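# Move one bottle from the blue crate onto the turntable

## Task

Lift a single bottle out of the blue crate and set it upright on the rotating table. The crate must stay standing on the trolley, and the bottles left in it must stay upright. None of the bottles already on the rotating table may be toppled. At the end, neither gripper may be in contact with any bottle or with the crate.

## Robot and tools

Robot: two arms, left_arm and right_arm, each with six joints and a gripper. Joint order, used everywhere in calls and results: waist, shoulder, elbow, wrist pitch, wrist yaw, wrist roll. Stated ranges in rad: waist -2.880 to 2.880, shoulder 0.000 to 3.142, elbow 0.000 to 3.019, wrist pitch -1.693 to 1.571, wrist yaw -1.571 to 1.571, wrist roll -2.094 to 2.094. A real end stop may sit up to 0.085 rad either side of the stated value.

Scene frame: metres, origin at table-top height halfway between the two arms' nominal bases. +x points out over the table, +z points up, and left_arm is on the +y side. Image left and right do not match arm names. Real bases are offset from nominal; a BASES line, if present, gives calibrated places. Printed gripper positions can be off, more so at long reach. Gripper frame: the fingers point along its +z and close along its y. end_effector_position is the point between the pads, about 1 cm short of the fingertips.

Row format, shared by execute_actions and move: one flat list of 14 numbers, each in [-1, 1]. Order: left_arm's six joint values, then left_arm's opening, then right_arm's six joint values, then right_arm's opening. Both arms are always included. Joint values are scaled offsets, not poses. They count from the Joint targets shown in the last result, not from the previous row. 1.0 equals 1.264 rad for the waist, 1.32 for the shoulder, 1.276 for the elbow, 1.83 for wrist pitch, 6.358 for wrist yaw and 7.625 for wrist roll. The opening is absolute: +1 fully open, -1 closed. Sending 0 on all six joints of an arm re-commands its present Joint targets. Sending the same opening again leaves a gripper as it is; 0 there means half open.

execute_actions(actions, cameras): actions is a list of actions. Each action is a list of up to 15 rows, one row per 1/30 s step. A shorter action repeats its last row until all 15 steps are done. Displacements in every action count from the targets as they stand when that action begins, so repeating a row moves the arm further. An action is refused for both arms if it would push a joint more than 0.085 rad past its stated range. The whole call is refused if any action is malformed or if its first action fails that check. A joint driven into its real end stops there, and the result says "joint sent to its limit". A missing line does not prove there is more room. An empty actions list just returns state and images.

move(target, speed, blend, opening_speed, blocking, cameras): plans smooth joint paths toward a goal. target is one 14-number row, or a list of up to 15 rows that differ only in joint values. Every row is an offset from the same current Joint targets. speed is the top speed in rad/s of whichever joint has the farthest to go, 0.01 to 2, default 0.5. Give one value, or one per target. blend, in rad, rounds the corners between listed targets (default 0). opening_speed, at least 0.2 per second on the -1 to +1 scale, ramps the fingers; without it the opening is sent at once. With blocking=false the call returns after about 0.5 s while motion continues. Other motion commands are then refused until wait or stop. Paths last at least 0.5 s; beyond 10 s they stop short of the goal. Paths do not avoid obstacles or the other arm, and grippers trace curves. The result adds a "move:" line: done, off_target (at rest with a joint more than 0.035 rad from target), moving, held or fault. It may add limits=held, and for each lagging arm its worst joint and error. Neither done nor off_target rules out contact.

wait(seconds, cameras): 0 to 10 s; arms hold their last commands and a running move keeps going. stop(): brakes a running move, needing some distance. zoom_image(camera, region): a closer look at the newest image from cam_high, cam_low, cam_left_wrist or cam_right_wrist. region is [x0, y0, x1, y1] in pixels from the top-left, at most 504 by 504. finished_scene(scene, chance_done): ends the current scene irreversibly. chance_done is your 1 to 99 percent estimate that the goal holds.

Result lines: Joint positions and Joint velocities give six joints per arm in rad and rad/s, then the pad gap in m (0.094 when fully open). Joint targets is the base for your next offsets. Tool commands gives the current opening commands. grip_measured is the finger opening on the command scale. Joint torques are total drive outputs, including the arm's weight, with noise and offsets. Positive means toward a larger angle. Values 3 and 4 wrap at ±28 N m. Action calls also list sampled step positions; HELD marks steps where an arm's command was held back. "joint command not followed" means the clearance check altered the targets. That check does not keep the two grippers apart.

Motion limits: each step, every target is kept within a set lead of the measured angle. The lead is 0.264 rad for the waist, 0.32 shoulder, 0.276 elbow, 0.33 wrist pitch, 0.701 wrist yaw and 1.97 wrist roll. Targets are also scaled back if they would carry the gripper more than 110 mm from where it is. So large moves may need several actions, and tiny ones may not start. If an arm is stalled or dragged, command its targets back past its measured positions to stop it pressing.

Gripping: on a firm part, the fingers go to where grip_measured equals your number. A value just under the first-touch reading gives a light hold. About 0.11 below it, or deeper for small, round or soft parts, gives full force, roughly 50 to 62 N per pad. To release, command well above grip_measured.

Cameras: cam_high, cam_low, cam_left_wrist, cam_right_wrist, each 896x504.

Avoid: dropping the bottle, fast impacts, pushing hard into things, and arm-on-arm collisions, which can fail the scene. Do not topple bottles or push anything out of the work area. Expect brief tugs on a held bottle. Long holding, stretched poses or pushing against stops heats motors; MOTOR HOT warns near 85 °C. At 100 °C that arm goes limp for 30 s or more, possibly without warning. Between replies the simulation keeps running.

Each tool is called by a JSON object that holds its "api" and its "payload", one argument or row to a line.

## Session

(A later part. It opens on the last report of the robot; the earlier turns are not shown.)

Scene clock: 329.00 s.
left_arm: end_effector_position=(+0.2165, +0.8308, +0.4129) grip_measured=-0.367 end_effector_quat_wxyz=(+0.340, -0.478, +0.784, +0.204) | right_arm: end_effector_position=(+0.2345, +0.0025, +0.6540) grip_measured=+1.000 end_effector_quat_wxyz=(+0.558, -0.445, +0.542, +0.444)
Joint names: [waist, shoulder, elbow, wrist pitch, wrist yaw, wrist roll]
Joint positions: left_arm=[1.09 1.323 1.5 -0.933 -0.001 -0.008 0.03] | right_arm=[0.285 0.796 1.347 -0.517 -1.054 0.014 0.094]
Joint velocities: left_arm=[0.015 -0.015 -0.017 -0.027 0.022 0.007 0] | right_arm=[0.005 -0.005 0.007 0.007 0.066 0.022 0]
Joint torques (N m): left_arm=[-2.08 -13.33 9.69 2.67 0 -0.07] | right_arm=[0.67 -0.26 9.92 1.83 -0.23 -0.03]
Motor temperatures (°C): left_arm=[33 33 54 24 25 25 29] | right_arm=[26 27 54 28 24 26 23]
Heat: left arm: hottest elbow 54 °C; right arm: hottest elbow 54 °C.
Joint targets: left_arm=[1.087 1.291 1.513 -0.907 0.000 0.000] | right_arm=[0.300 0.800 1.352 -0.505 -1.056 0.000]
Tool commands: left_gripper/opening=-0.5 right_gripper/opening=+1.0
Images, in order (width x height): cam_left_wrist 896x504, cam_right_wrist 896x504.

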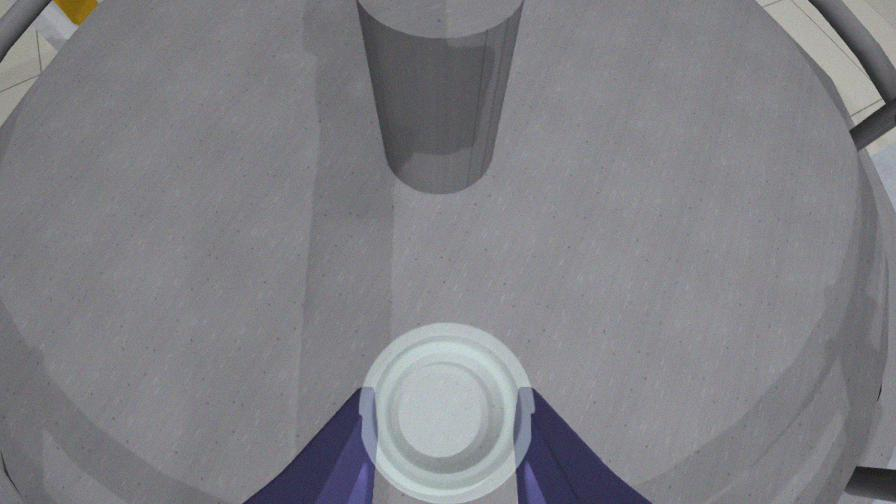

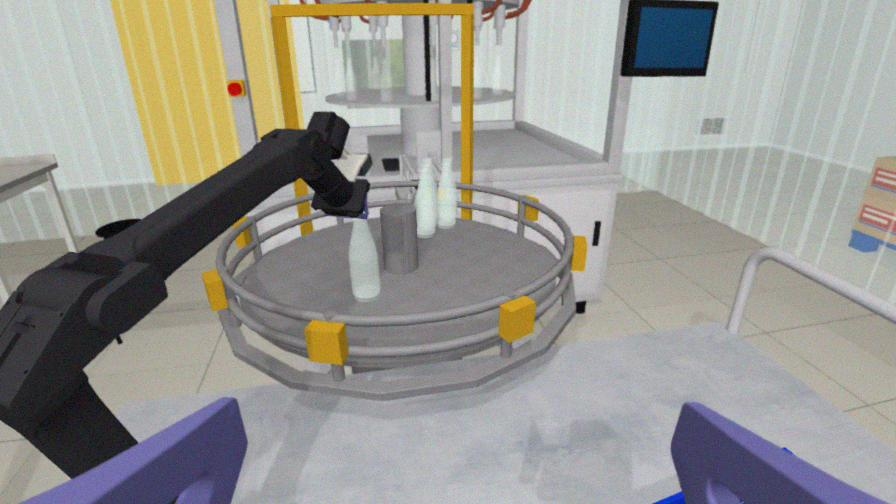

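{"api": "move", "payload": {
  "target": [0,-0.0019,-0.0110,0.0062,0,0,-0.5,0,0,0,0,0,0,1],
  "speed": 0.06,
  "cameras": ["cam_left_wrist"]
}}

Scene clock: 333.80 s.
left_arm: end_effector_position=(+0.2164, +0.8306, +0.4080) grip_measured=-0.367 end_effector_quat_wxyz=(+0.339, -0.479, +0.784, +0.204) | right_arm: end_effector_position=(+0.2345, +0.0025, +0.6540) grip_measured=+1.000 end_effector_quat_wxyz=(+0.558, -0.445, +0.542, +0.444)
Joint names: [waist, shoulder, elbow, wrist pitch, wrist yaw, wrist roll]
Joint positions: left_arm=[1.09 1.321 1.486 -0.922 -0.001 -0.008 0.03] | right_arm=[0.285 0.796 1.347 -0.517 -1.054 0.014 0.094]
Joint velocities: left_arm=[-0.005 -0.015 -0.012 0.007 -0.022 -0.007 -0.001] | right_arm=[-0.015 0.005 -0.022 -0.007 0.081 -0.022 0]
Joint torques (N m): left_arm=[-1.49 -13.98 9.81 2.61 0.03 -0.05] | right_arm=[0.67 -0.32 9.92 1.83 -0.23 -0.02]
Motor temperatures (°C): left_arm=[33 33 54 24 25 25 29] | right_arm=[26 27 54 28 24 26 23]
Heat: left arm: hottest elbow 54 °C; right arm: hottest elbow 54 °C.
Joint targets: left_arm=[1.087 1.289 1.499 -0.896 0.000 0.000] | right_arm=[0.300 0.800 1.352 -0.505 -1.056 0.000]
move: done
Images, in order (width x height): cam_left_wrist 896x504.

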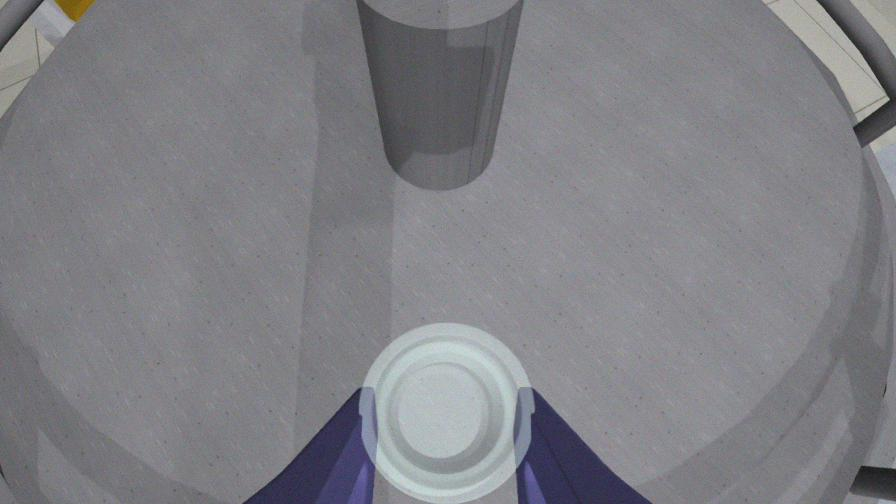

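{"api": "move", "payload": {
  "target": [0,-0.0023,-0.0140,0.0079,0,0,-0.5,0,0,0,0,0,0,1],
  "speed": 0.06,
  "cameras": ["cam_left_wrist"]
}}

Scene clock: 360.50 s.
left_arm: end_effector_position=(+0.2162, +0.8303, +0.4022) grip_measured=-0.367 end_effector_quat_wxyz=(+0.339, -0.479, +0.784, +0.204) | right_arm: end_effector_position=(+0.2345, +0.0025, +0.6540) grip_measured=+1.000 end_effector_quat_wxyz=(+0.558, -0.445, +0.542, +0.444)
Joint names: [waist, shoulder, elbow, wrist pitch, wrist yaw, wrist roll]
Joint positions: left_arm=[1.09 1.318 1.468 -0.908 -0.001 -0.008 0.03] | right_arm=[0.285 0.796 1.347 -0.517 -1.054 0.014 0.094]
Joint velocities: left_arm=[-0.005 -0.015 0.002 0.022 -0.007 -0.007 0.001] | right_arm=[-0.005 0.005 0.012 0.002 0.022 0.066 0]
Joint torques (N m): left_arm=[-2.02 -13.04 9.94 2.73 -0.01 -0.04] | right_arm=[0.62 -0.26 9.91 1.8 -0.24 -0.02]
Motor temperatures (°C): left_arm=[33 34 57 24 25 25 29] | right_arm=[26 27 54 28 24 26 23]
Heat: left arm: hottest elbow 57 °C; right arm: hottest elbow 54 °C.
Joint targets: left_arm=[1.087 1.286 1.481 -0.882 0.000 0.000] | right_arm=[0.300 0.800 1.352 -0.505 -1.056 0.000]
move: done
Images, in order (width x height): cam_left_wrist 896x504.

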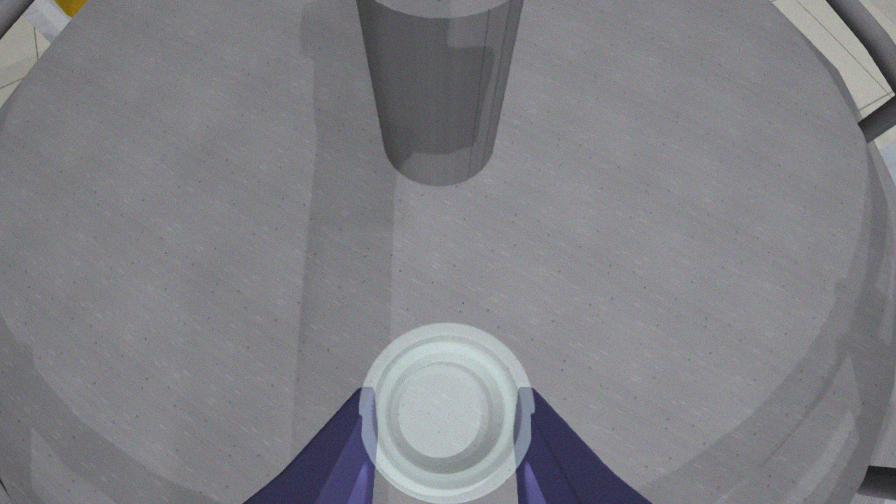

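{"api": "move", "payload": {
  "target": [0,-0.0023,-0.0140,0.0079,0,0,-0.5,0,0,0,0,0,0,1],
  "speed": 0.06,
  "cameras": ["cam_left_wrist", "cam_right_wrist"]
}}

{"api": "zoom_image", "payload": {
  "camera": "cam_right_wrist",
  "region": [330, 200, 410, 310]
}}

Scene clock: 394.53 s.
left_arm: end_effector_position=(+0.2160, +0.8299, +0.3964) grip_measured=-0.367 end_effector_quat_wxyz=(+0.339, -0.479, +0.784, +0.203) | right_arm: end_effector_position=(+0.2345, +0.0025, +0.6540) grip_measured=+1.000 end_effector_quat_wxyz=(+0.558, -0.445, +0.542, +0.444)
Joint names: [waist, shoulder, elbow, wrist pitch, wrist yaw, wrist roll]
Joint positions: left_arm=[1.09 1.315 1.45 -0.893 -0.001 -0.008 0.03] | right_arm=[0.285 0.796 1.347 -0.517 -1.054 0.014 0.094]
Joint velocities: left_arm=[-0.005 -0.005 -0.007 -0.002 0.007 -0.007 0] | right_arm=[-0.015 -0.015 -0.002 -0.032 0.095 -0.007 0]
Joint torques (N m): left_arm=[-2.2 -13.39 9.94 2.77 0.03 -0.07] | right_arm=[0.67 -0.26 9.92 1.81 -0.24 -0.02]
Motor temperatures (°C): left_arm=[32 33 55 24 25 25 29] | right_arm=[26 26 54 28 24 26 23]
Heat: left arm: hottest elbow 55 °C; right arm: hottest elbow 54 °C.
Joint targets: left_arm=[1.087 1.283 1.464 -0.867 0.000 0.000] | right_arm=[0.300 0.800 1.352 -0.505 -1.056 0.000]
move: done
Images, in order (width x height): cam_left_wrist 896x504, cam_right_wrist 896x504.

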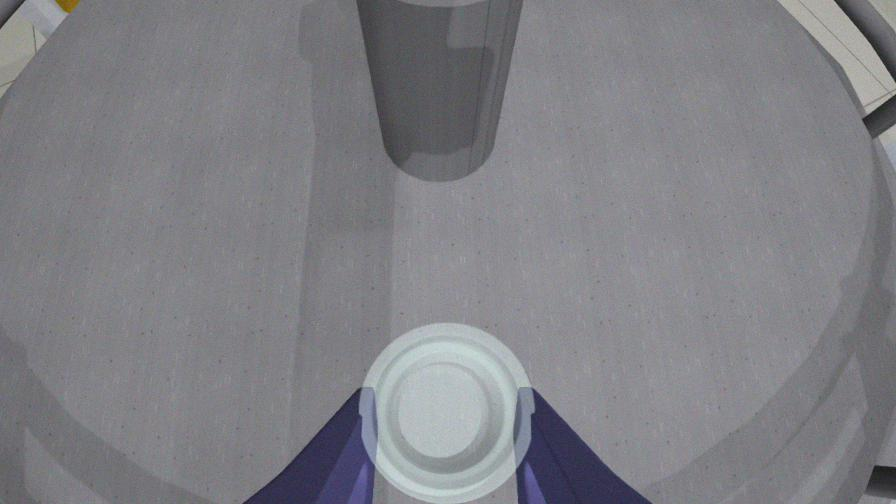

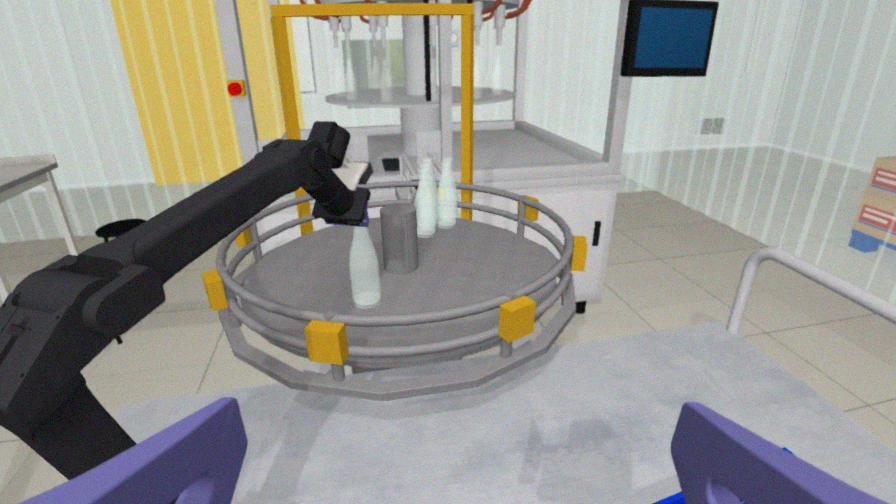

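Scaled by 4.582 from the camera's 896x504 image, which has a finer 1280x720 frame.

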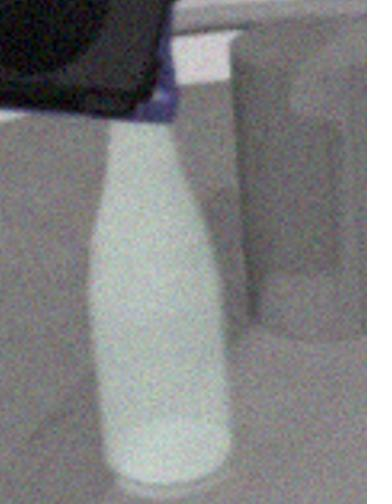

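{"api": "move", "payload": {
  "target": [0,-0.0023,-0.0140,0.0079,0,0,-0.5,0,0,0,0,0,0,1],
  "speed": 0.06,
  "cameras": ["cam_left_wrist", "cam_right_wrist"]
}}

Scene clock: 425.40 s.
left_arm: end_effector_position=(+0.2158, +0.8294, +0.3906) grip_measured=-0.367 end_effector_quat_wxyz=(+0.339, -0.479, +0.784, +0.203) | right_arm: end_effector_position=(+0.2345, +0.0025, +0.6540) grip_measured=+1.000 end_effector_quat_wxyz=(+0.558, -0.445, +0.542, +0.444)
Joint names: [waist, shoulder, elbow, wrist pitch, wrist yaw, wrist roll]
Joint positions: left_arm=[1.09 1.312 1.432 -0.879 -0.001 -0.008 0.03] | right_arm=[0.285 0.796 1.347 -0.517 -1.054 0.014 0.094]
Joint velocities: left_arm=[-0.015 -0.005 0.007 -0.002 -0.037 0.081 0] | right_arm=[-0.005 -0.005 0.012 0.012 0.037 0.022 0]
Joint torques (N m): left_arm=[-2.14 -13.39 9.83 2.52 0.01 -0.04] | right_arm=[0.62 -0.32 9.92 1.83 -0.23 -0.02]
Motor temperatures (°C): left_arm=[32 34 53 24 25 25 29] | right_arm=[26 26 54 28 24 26 23]
Heat: left arm: hottest elbow 53 °C; right arm: hottest elbow 54 °C.
Joint targets: left_arm=[1.087 1.280 1.446 -0.853 0.000 0.000] | right_arm=[0.300 0.800 1.352 -0.505 -1.056 0.000]
move: done
Images, in order (width x height): cam_left_wrist 896x504, cam_right_wrist 896x504.

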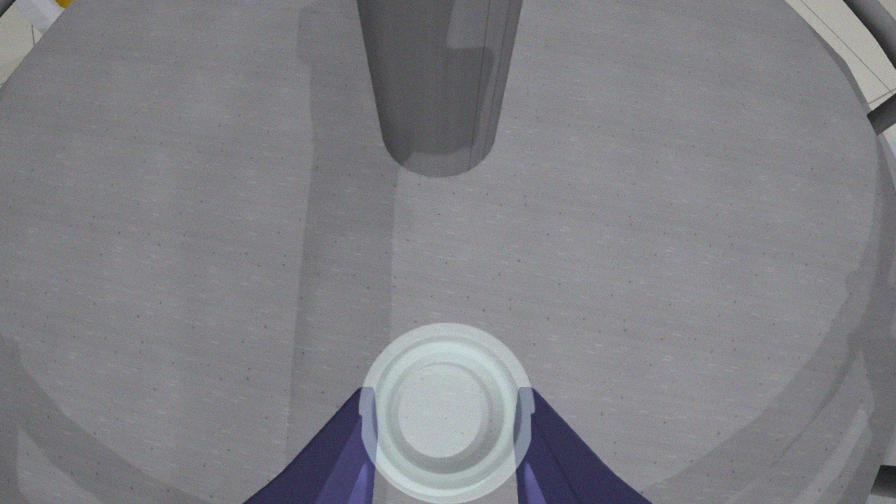

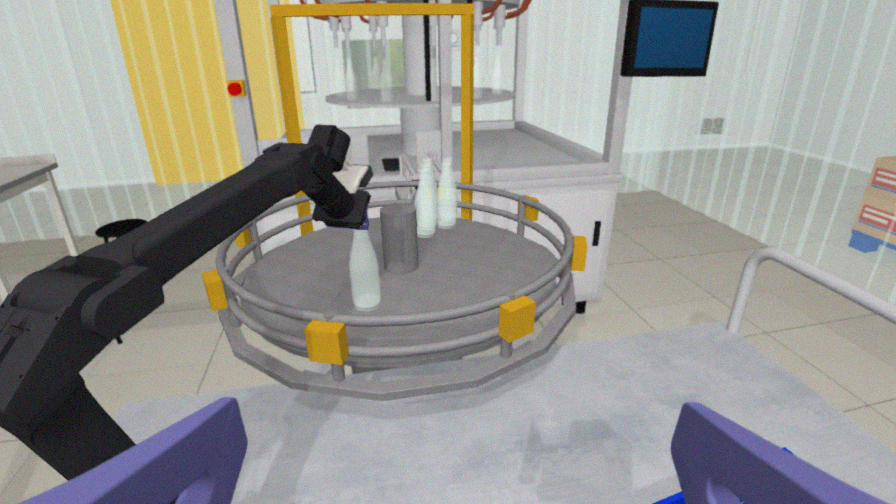

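{"api": "move", "payload": {
  "target": [0,-0.0023,-0.0130,0.0073,0,0,-0.5,0,0,0,0,0,0,1],
  "speed": 0.06,
  "cameras": ["cam_left_wrist"]
}}

Scene clock: 432.63 s.
left_arm: end_effector_position=(+0.2155, +0.8289, +0.3854) grip_measured=-0.367 end_effector_quat_wxyz=(+0.339, -0.479, +0.784, +0.203) | right_arm: end_effector_position=(+0.2345, +0.0025, +0.6540) grip_measured=+1.000 end_effector_quat_wxyz=(+0.558, -0.445, +0.542, +0.444)
Joint names: [waist, shoulder, elbow, wrist pitch, wrist yaw, wrist roll]
Joint positions: left_arm=[1.09 1.308 1.415 -0.865 -0.001 -0.008 0.03] | right_arm=[0.285 0.796 1.347 -0.517 -1.054 0.014 0.094]
Joint velocities: left_arm=[-0.015 0.005 -0.002 -0.002 0.022 0.007 0.001] | right_arm=[-0.005 -0.005 0.002 0.002 -0.051 0.037 0]
Joint torques (N m): left_arm=[-2.32 -13.45 9.76 2.73 0.04 -0.03] | right_arm=[0.62 -0.32 9.91 1.83 -0.24 -0.02]
Motor temperatures (°C): left_arm=[32 34 54 24 25 25 29] | right_arm=[26 26 54 28 24 26 23]
Heat: left arm: hottest elbow 54 °C; right arm: hottest elbow 54 °C.
Joint targets: left_arm=[1.087 1.277 1.429 -0.839 0.000 0.000] | right_arm=[0.300 0.800 1.352 -0.505 -1.056 0.000]
move: done
Images, in order (width x height): cam_left_wrist 896x504.

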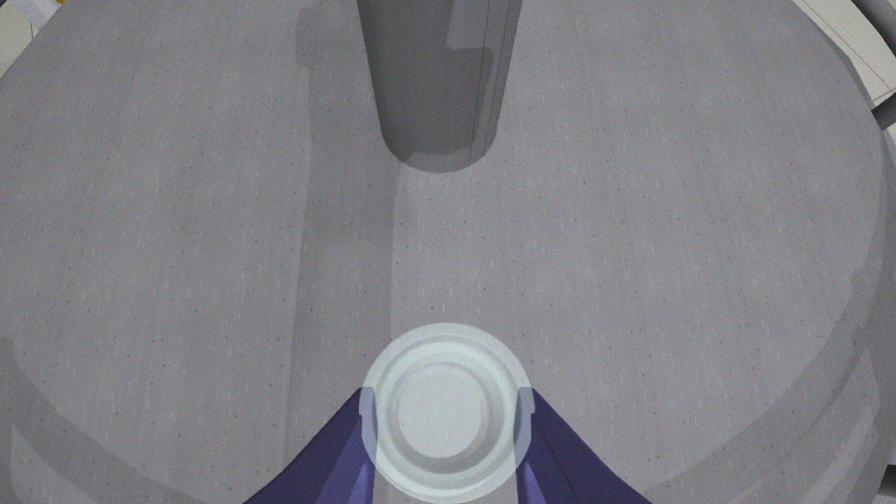

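{"api": "move", "payload": {
  "target": [0,-0.0016,-0.0118,0.0071,0,0,-0.5,0,0,0,0,0,0,1],
  "speed": 0.06,
  "cameras": ["cam_left_wrist", "cam_right_wrist"]
}}

{"api": "zoom_image", "payload": {
  "camera": "cam_right_wrist",
  "region": [320, 210, 420, 330]
}}

Scene clock: 440.47 s.
left_arm: end_effector_position=(+0.2154, +0.8284, +0.3834) grip_measured=-0.367 end_effector_quat_wxyz=(+0.341, -0.478, +0.783, +0.205) | right_arm: end_effector_position=(+0.2345, +0.0025, +0.6540) grip_measured=+1.000 end_effector_quat_wxyz=(+0.558, -0.445, +0.542, +0.444)
Joint names: [waist, shoulder, elbow, wrist pitch, wrist yaw, wrist roll]
Joint positions: left_arm=[1.09 1.303 1.402 -0.851 0 -0.008 0.03] | right_arm=[0.285 0.796 1.347 -0.517 -1.054 0.014 0.094]
Joint velocities: left_arm=[0.005 -0.005 -0.007 0.012 0.051 0.022 -0.001] | right_arm=[-0.005 -0.015 -0.012 -0.002 -0.022 0.095 0]
Joint torques (N m): left_arm=[-1.96 -12.81 9.74 2.55 -0.02 -0.04] | right_arm=[0.62 -0.26 9.92 1.83 -0.24 -0.02]
Motor temperatures (°C): left_arm=[32 34 54 24 25 25 29] | right_arm=[26 26 54 28 24 26 23]
Heat: left arm: hottest elbow 54 °C; right arm: hottest elbow 54 °C.
Joint targets: left_arm=[1.087 1.274 1.414 -0.826 0.000 0.000] | right_arm=[0.300 0.800 1.352 -0.505 -1.056 0.000]
move: done
Images, in order (width x height): cam_left_wrist 896x504, cam_right_wrist 896x504.

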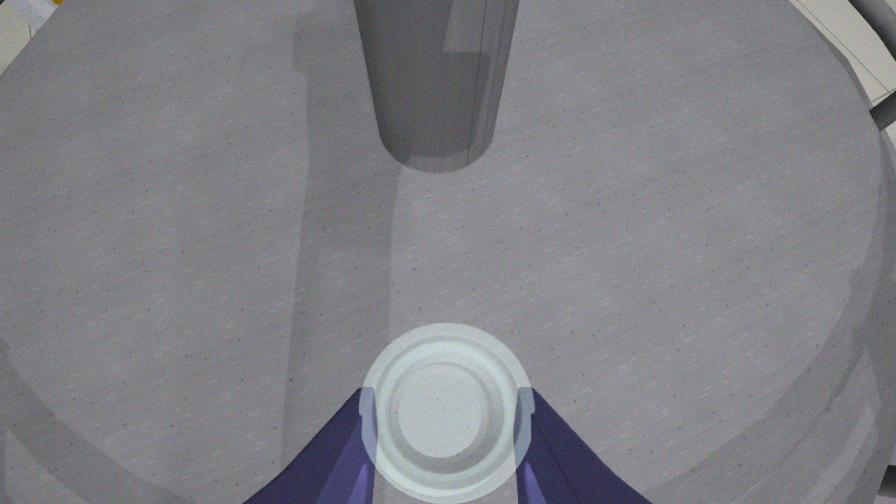

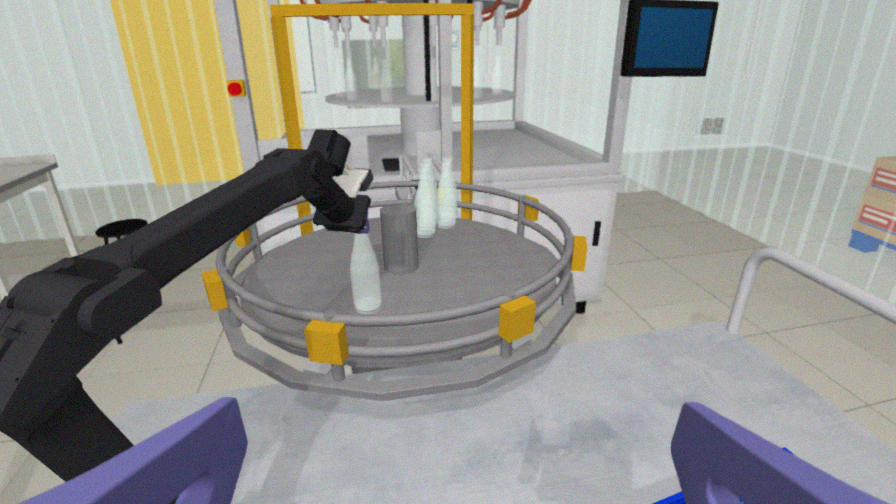

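Scaled by 4.200 from the camera's 896x504 image, which has a finer 1280x720 frame.

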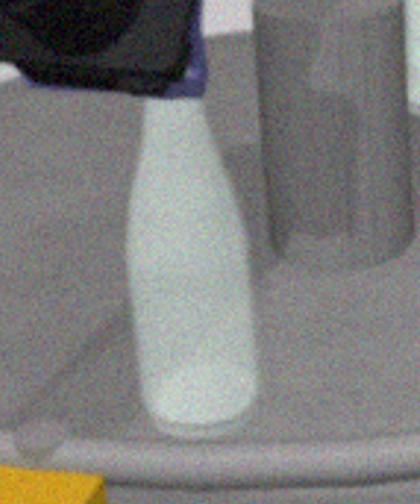

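{"api": "execute_actions", "payload": {
  "actions": [
    [[-0.0032,0,0,0,0,0,1,0,0,0,0,0,0,1],[-0.0079,0,0,0,0,0,1,0,0,0,0,0,0,1],[-0.0127,0,0,0,0,0,1,0,0,0,0,0,0,1],[-0.0174,0,0,0,0,0,1,0,0,0,0,0,0,1],[-0.0214,0,0,0,0,0,1,0,0,0,0,0,0,1],[-0.0253,0,0,0,0,0,1,0,0,0,0,0,0,1],[-0.029,0,0,0,0,0,1,0,0,0,0,0,0,1],[-0.0323,-0.0004,0.0004,-0.0005,0,0,1,0,0,0,0,0,0,1],[-0.0355,-0.0017,0.0014,-0.002,0,0,1,0,0,0,0,0,0,1],[-0.0388,-0.0038,0.0031,-0.0043,0,0,1,0,0,0,0,0,0,1],[-0.042,-0.0065,0.0053,-0.0075,0,0,1,0,0,0,0,0,0,1],[-0.0453,-0.0098,0.0081,-0.0113,0,0,1,0,0,0,0,0,0,1],[-0.0485,-0.0136,0.0112,-0.0157,0,0,1,0,0,0,0,0,0,1],[-0.0517,-0.0179,0.0148,-0.0206,0,0,1,0,0,0,0,0,0,1],[-0.055,-0.0226,0.0186,-0.0259,0,0,1,0,0,0,0,0,0,1]],
    [[-0.0032,-0.0049,0.004,-0.0056,0,0,1,0,0,0,0,0,0,1],[-0.0065,-0.01,0.0083,-0.0115,0,0,1,0,0,0,0,0,0,1],[-0.0097,-0.0153,0.0126,-0.0175,0,0,1,0,0,0,0,0,0,1],[-0.0129,-0.0205,0.0169,-0.0236,0,0,1,0,0,0,0,0,0,1],[-0.016,-0.0258,0.0212,-0.0296,0,0,1,0,0,0,0,0,0,1],[-0.0189,-0.0309,0.0254,-0.0355,0,0,1,0,0,0,0,0,0,1],[-0.0216,-0.0358,0.0295,-0.0411,0,0,1,0,0,0,0,0,0,1],[-0.024,-0.0404,0.0333,-0.0464,0,0,1,0,0,0,0,0,0,1],[-0.0262,-0.0447,0.0368,-0.0513,0,0,1,0,0,0,0,0,0,1],[-0.0281,-0.0485,0.04,-0.0557,0,0,1,0,0,0,0,0,0,1],[-0.0297,-0.0519,0.0427,-0.0595,0,0,1,0,0,0,0,0,0,1],[-0.031,-0.0546,0.0449,-0.0627,0,0,1,0,0,0,0,0,0,1],[-0.032,-0.0566,0.0466,-0.065,0,0,1,0,0,0,0,0,0,1],[-0.0327,-0.0579,0.0477,-0.0665,0,0,1,0,0,0,0,0,0,1],[-0.033,-0.0583,0.048,-0.067,0,0,1,0,0,0,0,0,0,1]]
  ],
  "cameras": ["cam_left_wrist", "cam_right_wrist"]
}}

Scene clock: 459.80 s.
left_arm: end_effector_position=(+0.2334, +0.7502, +0.4525) grip_measured=+0.998 end_effector_quat_wxyz=(+0.370, -0.431, +0.799, +0.196) | right_arm: end_effector_position=(+0.2345, +0.0025, +0.6540) grip_measured=+1.000 end_effector_quat_wxyz=(+0.558, -0.445, +0.542, +0.444)
Joint names: [waist, shoulder, elbow, wrist pitch, wrist yaw, wrist roll]
Joint positions: left_arm=[0.983 1.166 1.45 -0.99 -0.001 -0.008 0.094] | right_arm=[0.285 0.796 1.347 -0.517 -1.054 0.014 0.094]
Joint velocities: left_arm=[0.005 -0.015 0.002 -0.012 0.037 -0.051 -0.001] | right_arm=[0.005 0.015 -0.012 -0.002 -0.007 -0.066 0]
Joint torques (N m): left_arm=[-2.08 -8.41 12.15 1.42 0.04 -0.04] | right_arm=[0.67 -0.26 9.91 1.83 -0.24 -0.03]
Motor temperatures (°C): left_arm=[32 33 57 24 25 25 29] | right_arm=[26 26 54 28 24 26 23]
Heat: left arm: hottest elbow 57 °C; right arm: hottest elbow 54 °C.
Joint targets: left_arm=[0.976 1.168 1.499 -0.996 0.000 0.000] | right_arm=[0.300 0.800 1.352 -0.505 -1.056 0.000]
Step readings (joint positions of left_arm | right_arm):
0: [1.090 1.303 1.402 -0.851 0.000 -0.008] | [0.285 0.796 1.347 -0.517 -1.054 0.014]
1: [1.090 1.303 1.402 -0.851 0.000 -0.008] | [0.285 0.796 1.347 -0.517 -1.054 0.014]
2: [1.090 1.303 1.402 -0.849 0.000 -0.008] | [0.285 0.796 1.347 -0.517 -1.054 0.014]
4: [1.089 1.300 1.402 -0.844 0.000 -0.008] | [0.285 0.796 1.347 -0.517 -1.054 0.014]
8: [1.079 1.289 1.402 -0.841 -0.001 -0.008] | [0.285 0.796 1.347 -0.517 -1.054 0.014]
15: [1.043 1.279 1.402 -0.842 -0.001 -0.008] | [0.285 0.796 1.347 -0.517 -1.054 0.014]
16: [1.038 1.278 1.402 -0.846 -0.001 -0.008] | [0.285 0.796 1.347 -0.517 -1.054 0.014]
17: [1.033 1.275 1.402 -0.851 -0.001 -0.008] | [0.285 0.796 1.347 -0.517 -1.054 0.014]
19: [1.024 1.267 1.402 -0.868 -0.001 -0.008] | [0.285 0.796 1.347 -0.517 -1.054 0.014]
23: [1.009 1.242 1.402 -0.906 -0.001 -0.008] | [0.285 0.796 1.347 -0.517 -1.054 0.014]
30: [0.988 1.192 1.430 -0.969 -0.001 -0.008] | [0.285 0.796 1.347 -0.517 -1.054 0.014]
Images, in order (width x height): cam_left_wrist 896x504, cam_right_wrist 896x504.

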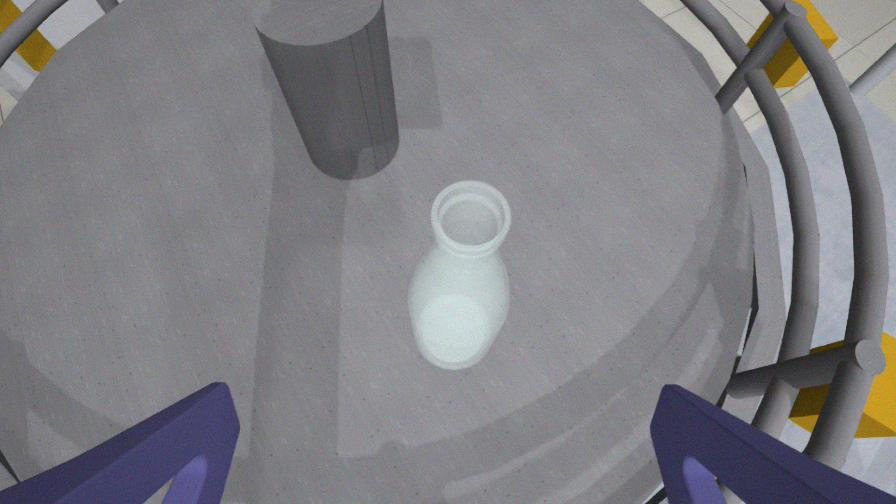

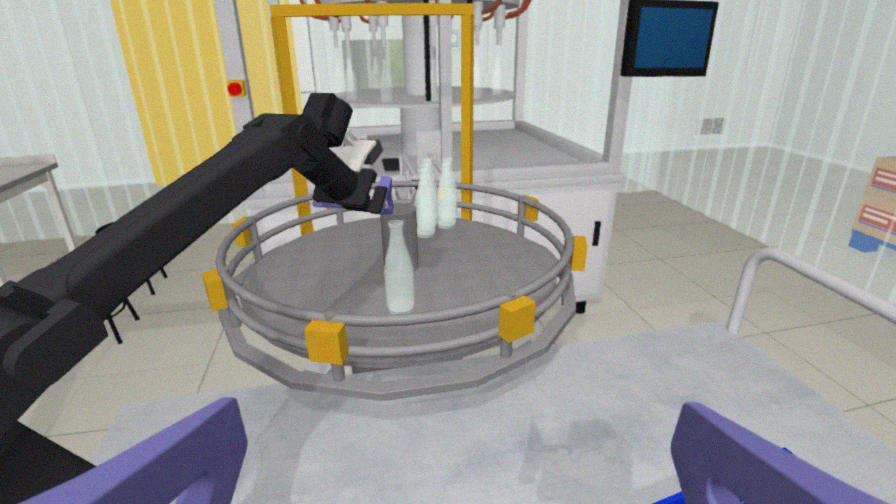

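{"api": "move", "payload": {
  "target": [0,-0.145,0.235,-0.268,0,0,1,0,0,0,0,0,0,1],
  "speed": 0.6,
  "cameras": ["cam_left_wrist", "cam_right_wrist", "cam_high"]
}}

Scene clock: 464.17 s.
left_arm: end_effector_position=(+0.1401, +0.6112, +0.5970) grip_measured=+0.998 end_effector_quat_wxyz=(+0.378, -0.429, +0.796, +0.200) | right_arm: end_effector_position=(+0.2345, +0.0025, +0.6540) grip_measured=+1.000 end_effector_quat_wxyz=(+0.558, -0.445, +0.542, +0.444)
Joint names: [waist, shoulder, elbow, wrist pitch, wrist yaw, wrist roll]
Joint positions: left_arm=[0.983 0.969 1.762 -1.481 -0.001 -0.008 0.094] | right_arm=[0.285 0.796 1.347 -0.517 -1.054 0.014 0.094]
Joint velocities: left_arm=[-0.005 -0.005 -0.002 -0.007 0.007 0.037 0] | right_arm=[-0.015 -0.015 -0.002 -0.017 -0.051 0.007 0]
Joint torques (N m): left_arm=[-2.32 -2.96 9.25 1.48 0 -0.01] | right_arm=[0.62 -0.26 9.91 1.81 -0.23 -0.02]
Motor temperatures (°C): left_arm=[32 33 57 23 25 25 29] | right_arm=[26 26 54 28 24 26 23]
Heat: left arm: hottest elbow 57 °C; right arm: hottest elbow 54 °C.
Joint targets: left_arm=[0.976 0.976 1.799 -1.487 0.000 0.000] | right_arm=[0.300 0.800 1.352 -0.505 -1.056 0.000]
move: off_target (left_arm); left_arm: the elbow is farthest, 0.037 rad from its target
Images, in order (width x height): cam_high 896x504, cam_left_wrist 896x504, cam_right_wrist 896x504.

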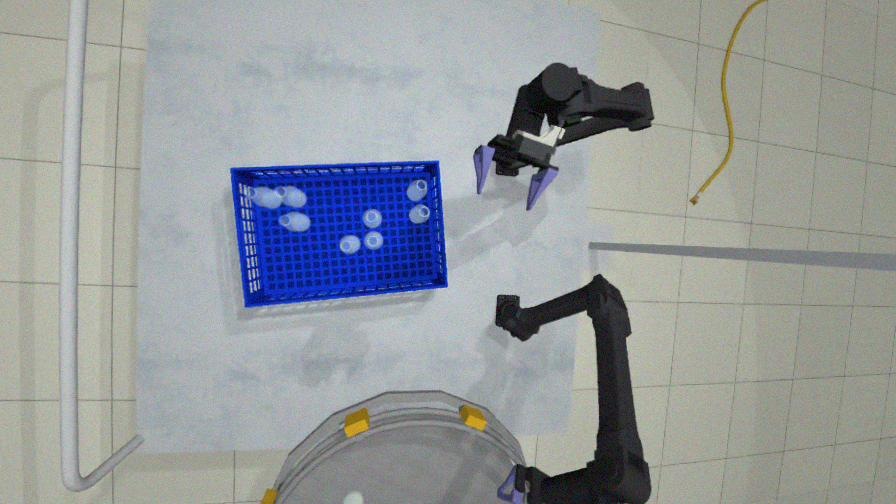

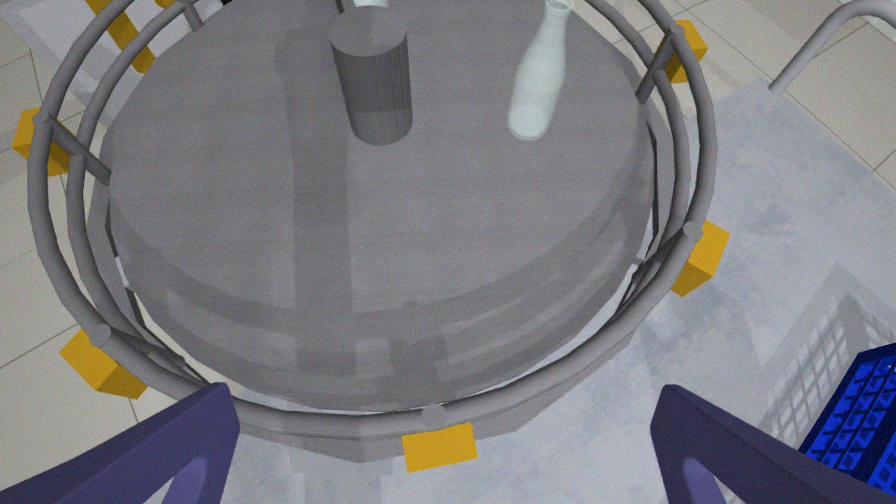

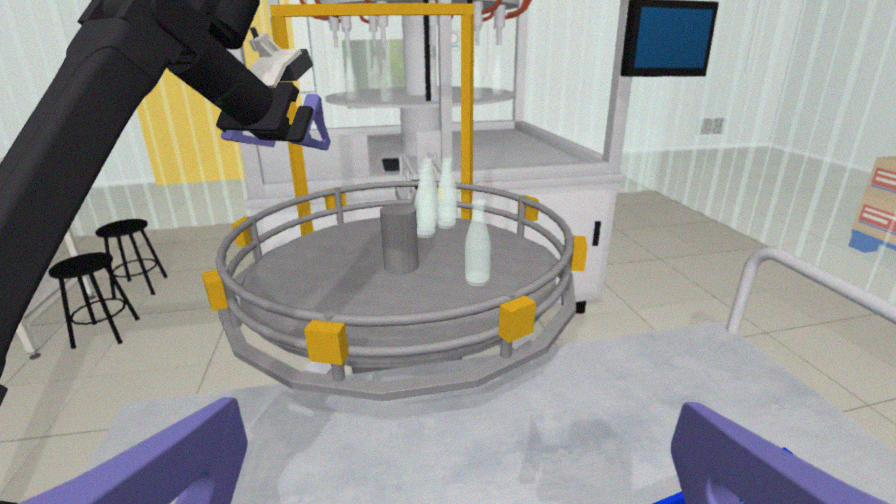

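{"api": "wait", "payload": {
  "seconds": 4,
  "cameras": ["cam_left_wrist", "cam_right_wrist"]
}}

Scene clock: 472.67 s.
left_arm: end_effector_position=(+0.1401, +0.6112, +0.5970) grip_measured=+0.998 end_effector_quat_wxyz=(+0.378, -0.429, +0.796, +0.200) | right_arm: end_effector_position=(+0.2345, +0.0025, +0.6540) grip_measured=+1.000 end_effector_quat_wxyz=(+0.558, -0.445, +0.542, +0.444)
Joint names: [waist, shoulder, elbow, wrist pitch, wrist yaw, wrist roll]
Joint positions: left_arm=[0.983 0.969 1.762 -1.481 -0.001 -0.008 0.094] | right_arm=[0.285 0.796 1.347 -0.517 -1.054 0.014 0.094]
Joint velocities: left_arm=[-0.015 -0.005 -0.002 0.012 0.066 -0.007 0.001] | right_arm=[-0.015 0.015 0.002 0.002 -0.007 -0.037 0]
Joint torques (N m): left_arm=[-2.26 -2.49 9.28 1.42 -0.01 -0.02] | right_arm=[0.62 -0.26 9.91 1.81 -0.24 -0.02]
Motor temperatures (°C): left_arm=[32 33 55 23 25 25 28] | right_arm=[26 26 54 28 24 26 23]
Heat: left arm: hottest elbow 55 °C; right arm: hottest elbow 54 °C.
Joint targets: left_arm=[0.976 0.976 1.799 -1.487 0.000 0.000] | right_arm=[0.300 0.800 1.352 -0.505 -1.056 0.000]
Tool commands: left_gripper/opening=+1.0 right_gripper/opening=+1.0
wait: 4.00 s; at rest from the start
Images, in order (width x height): cam_left_wrist 896x504, cam_right_wrist 896x504.

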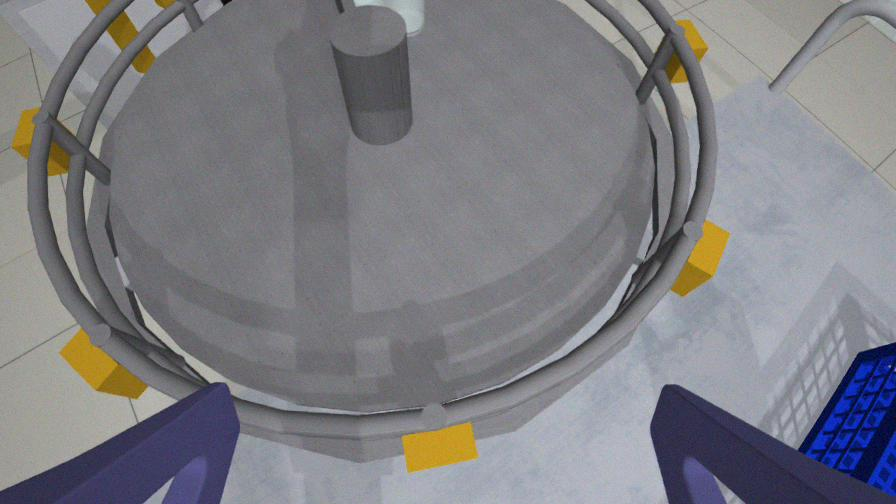

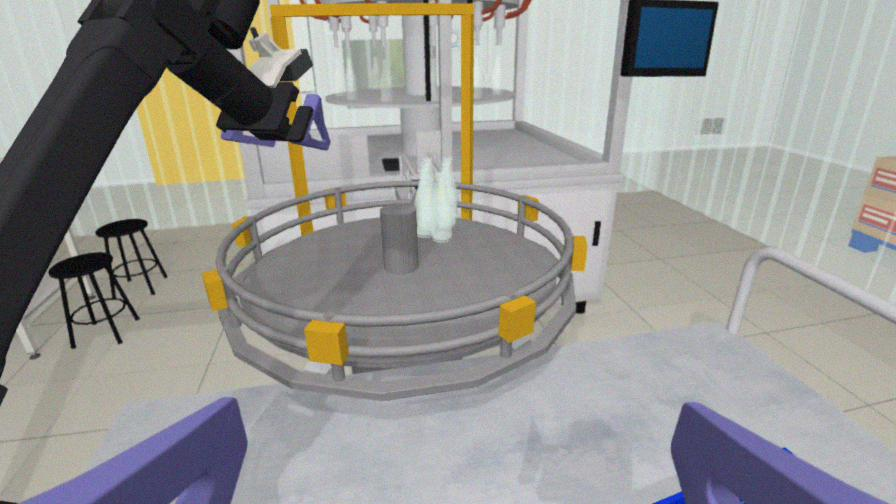

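{"api": "zoom_image", "payload": {
  "camera": "cam_right_wrist",
  "region": [370, 130, 500, 260]
}}

Scaled by 3.877 from the camera's 896x504 image, which has a finer 1280x720 frame.

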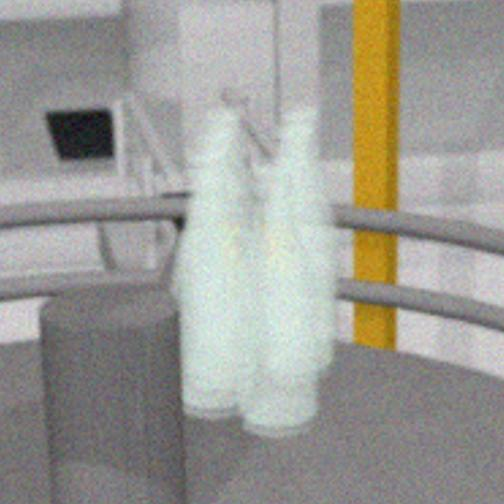

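{"api": "finished_scene", "payload": {
  "scene": 2,
  "chance_done": 94
}}

The scene is finished: the task was done.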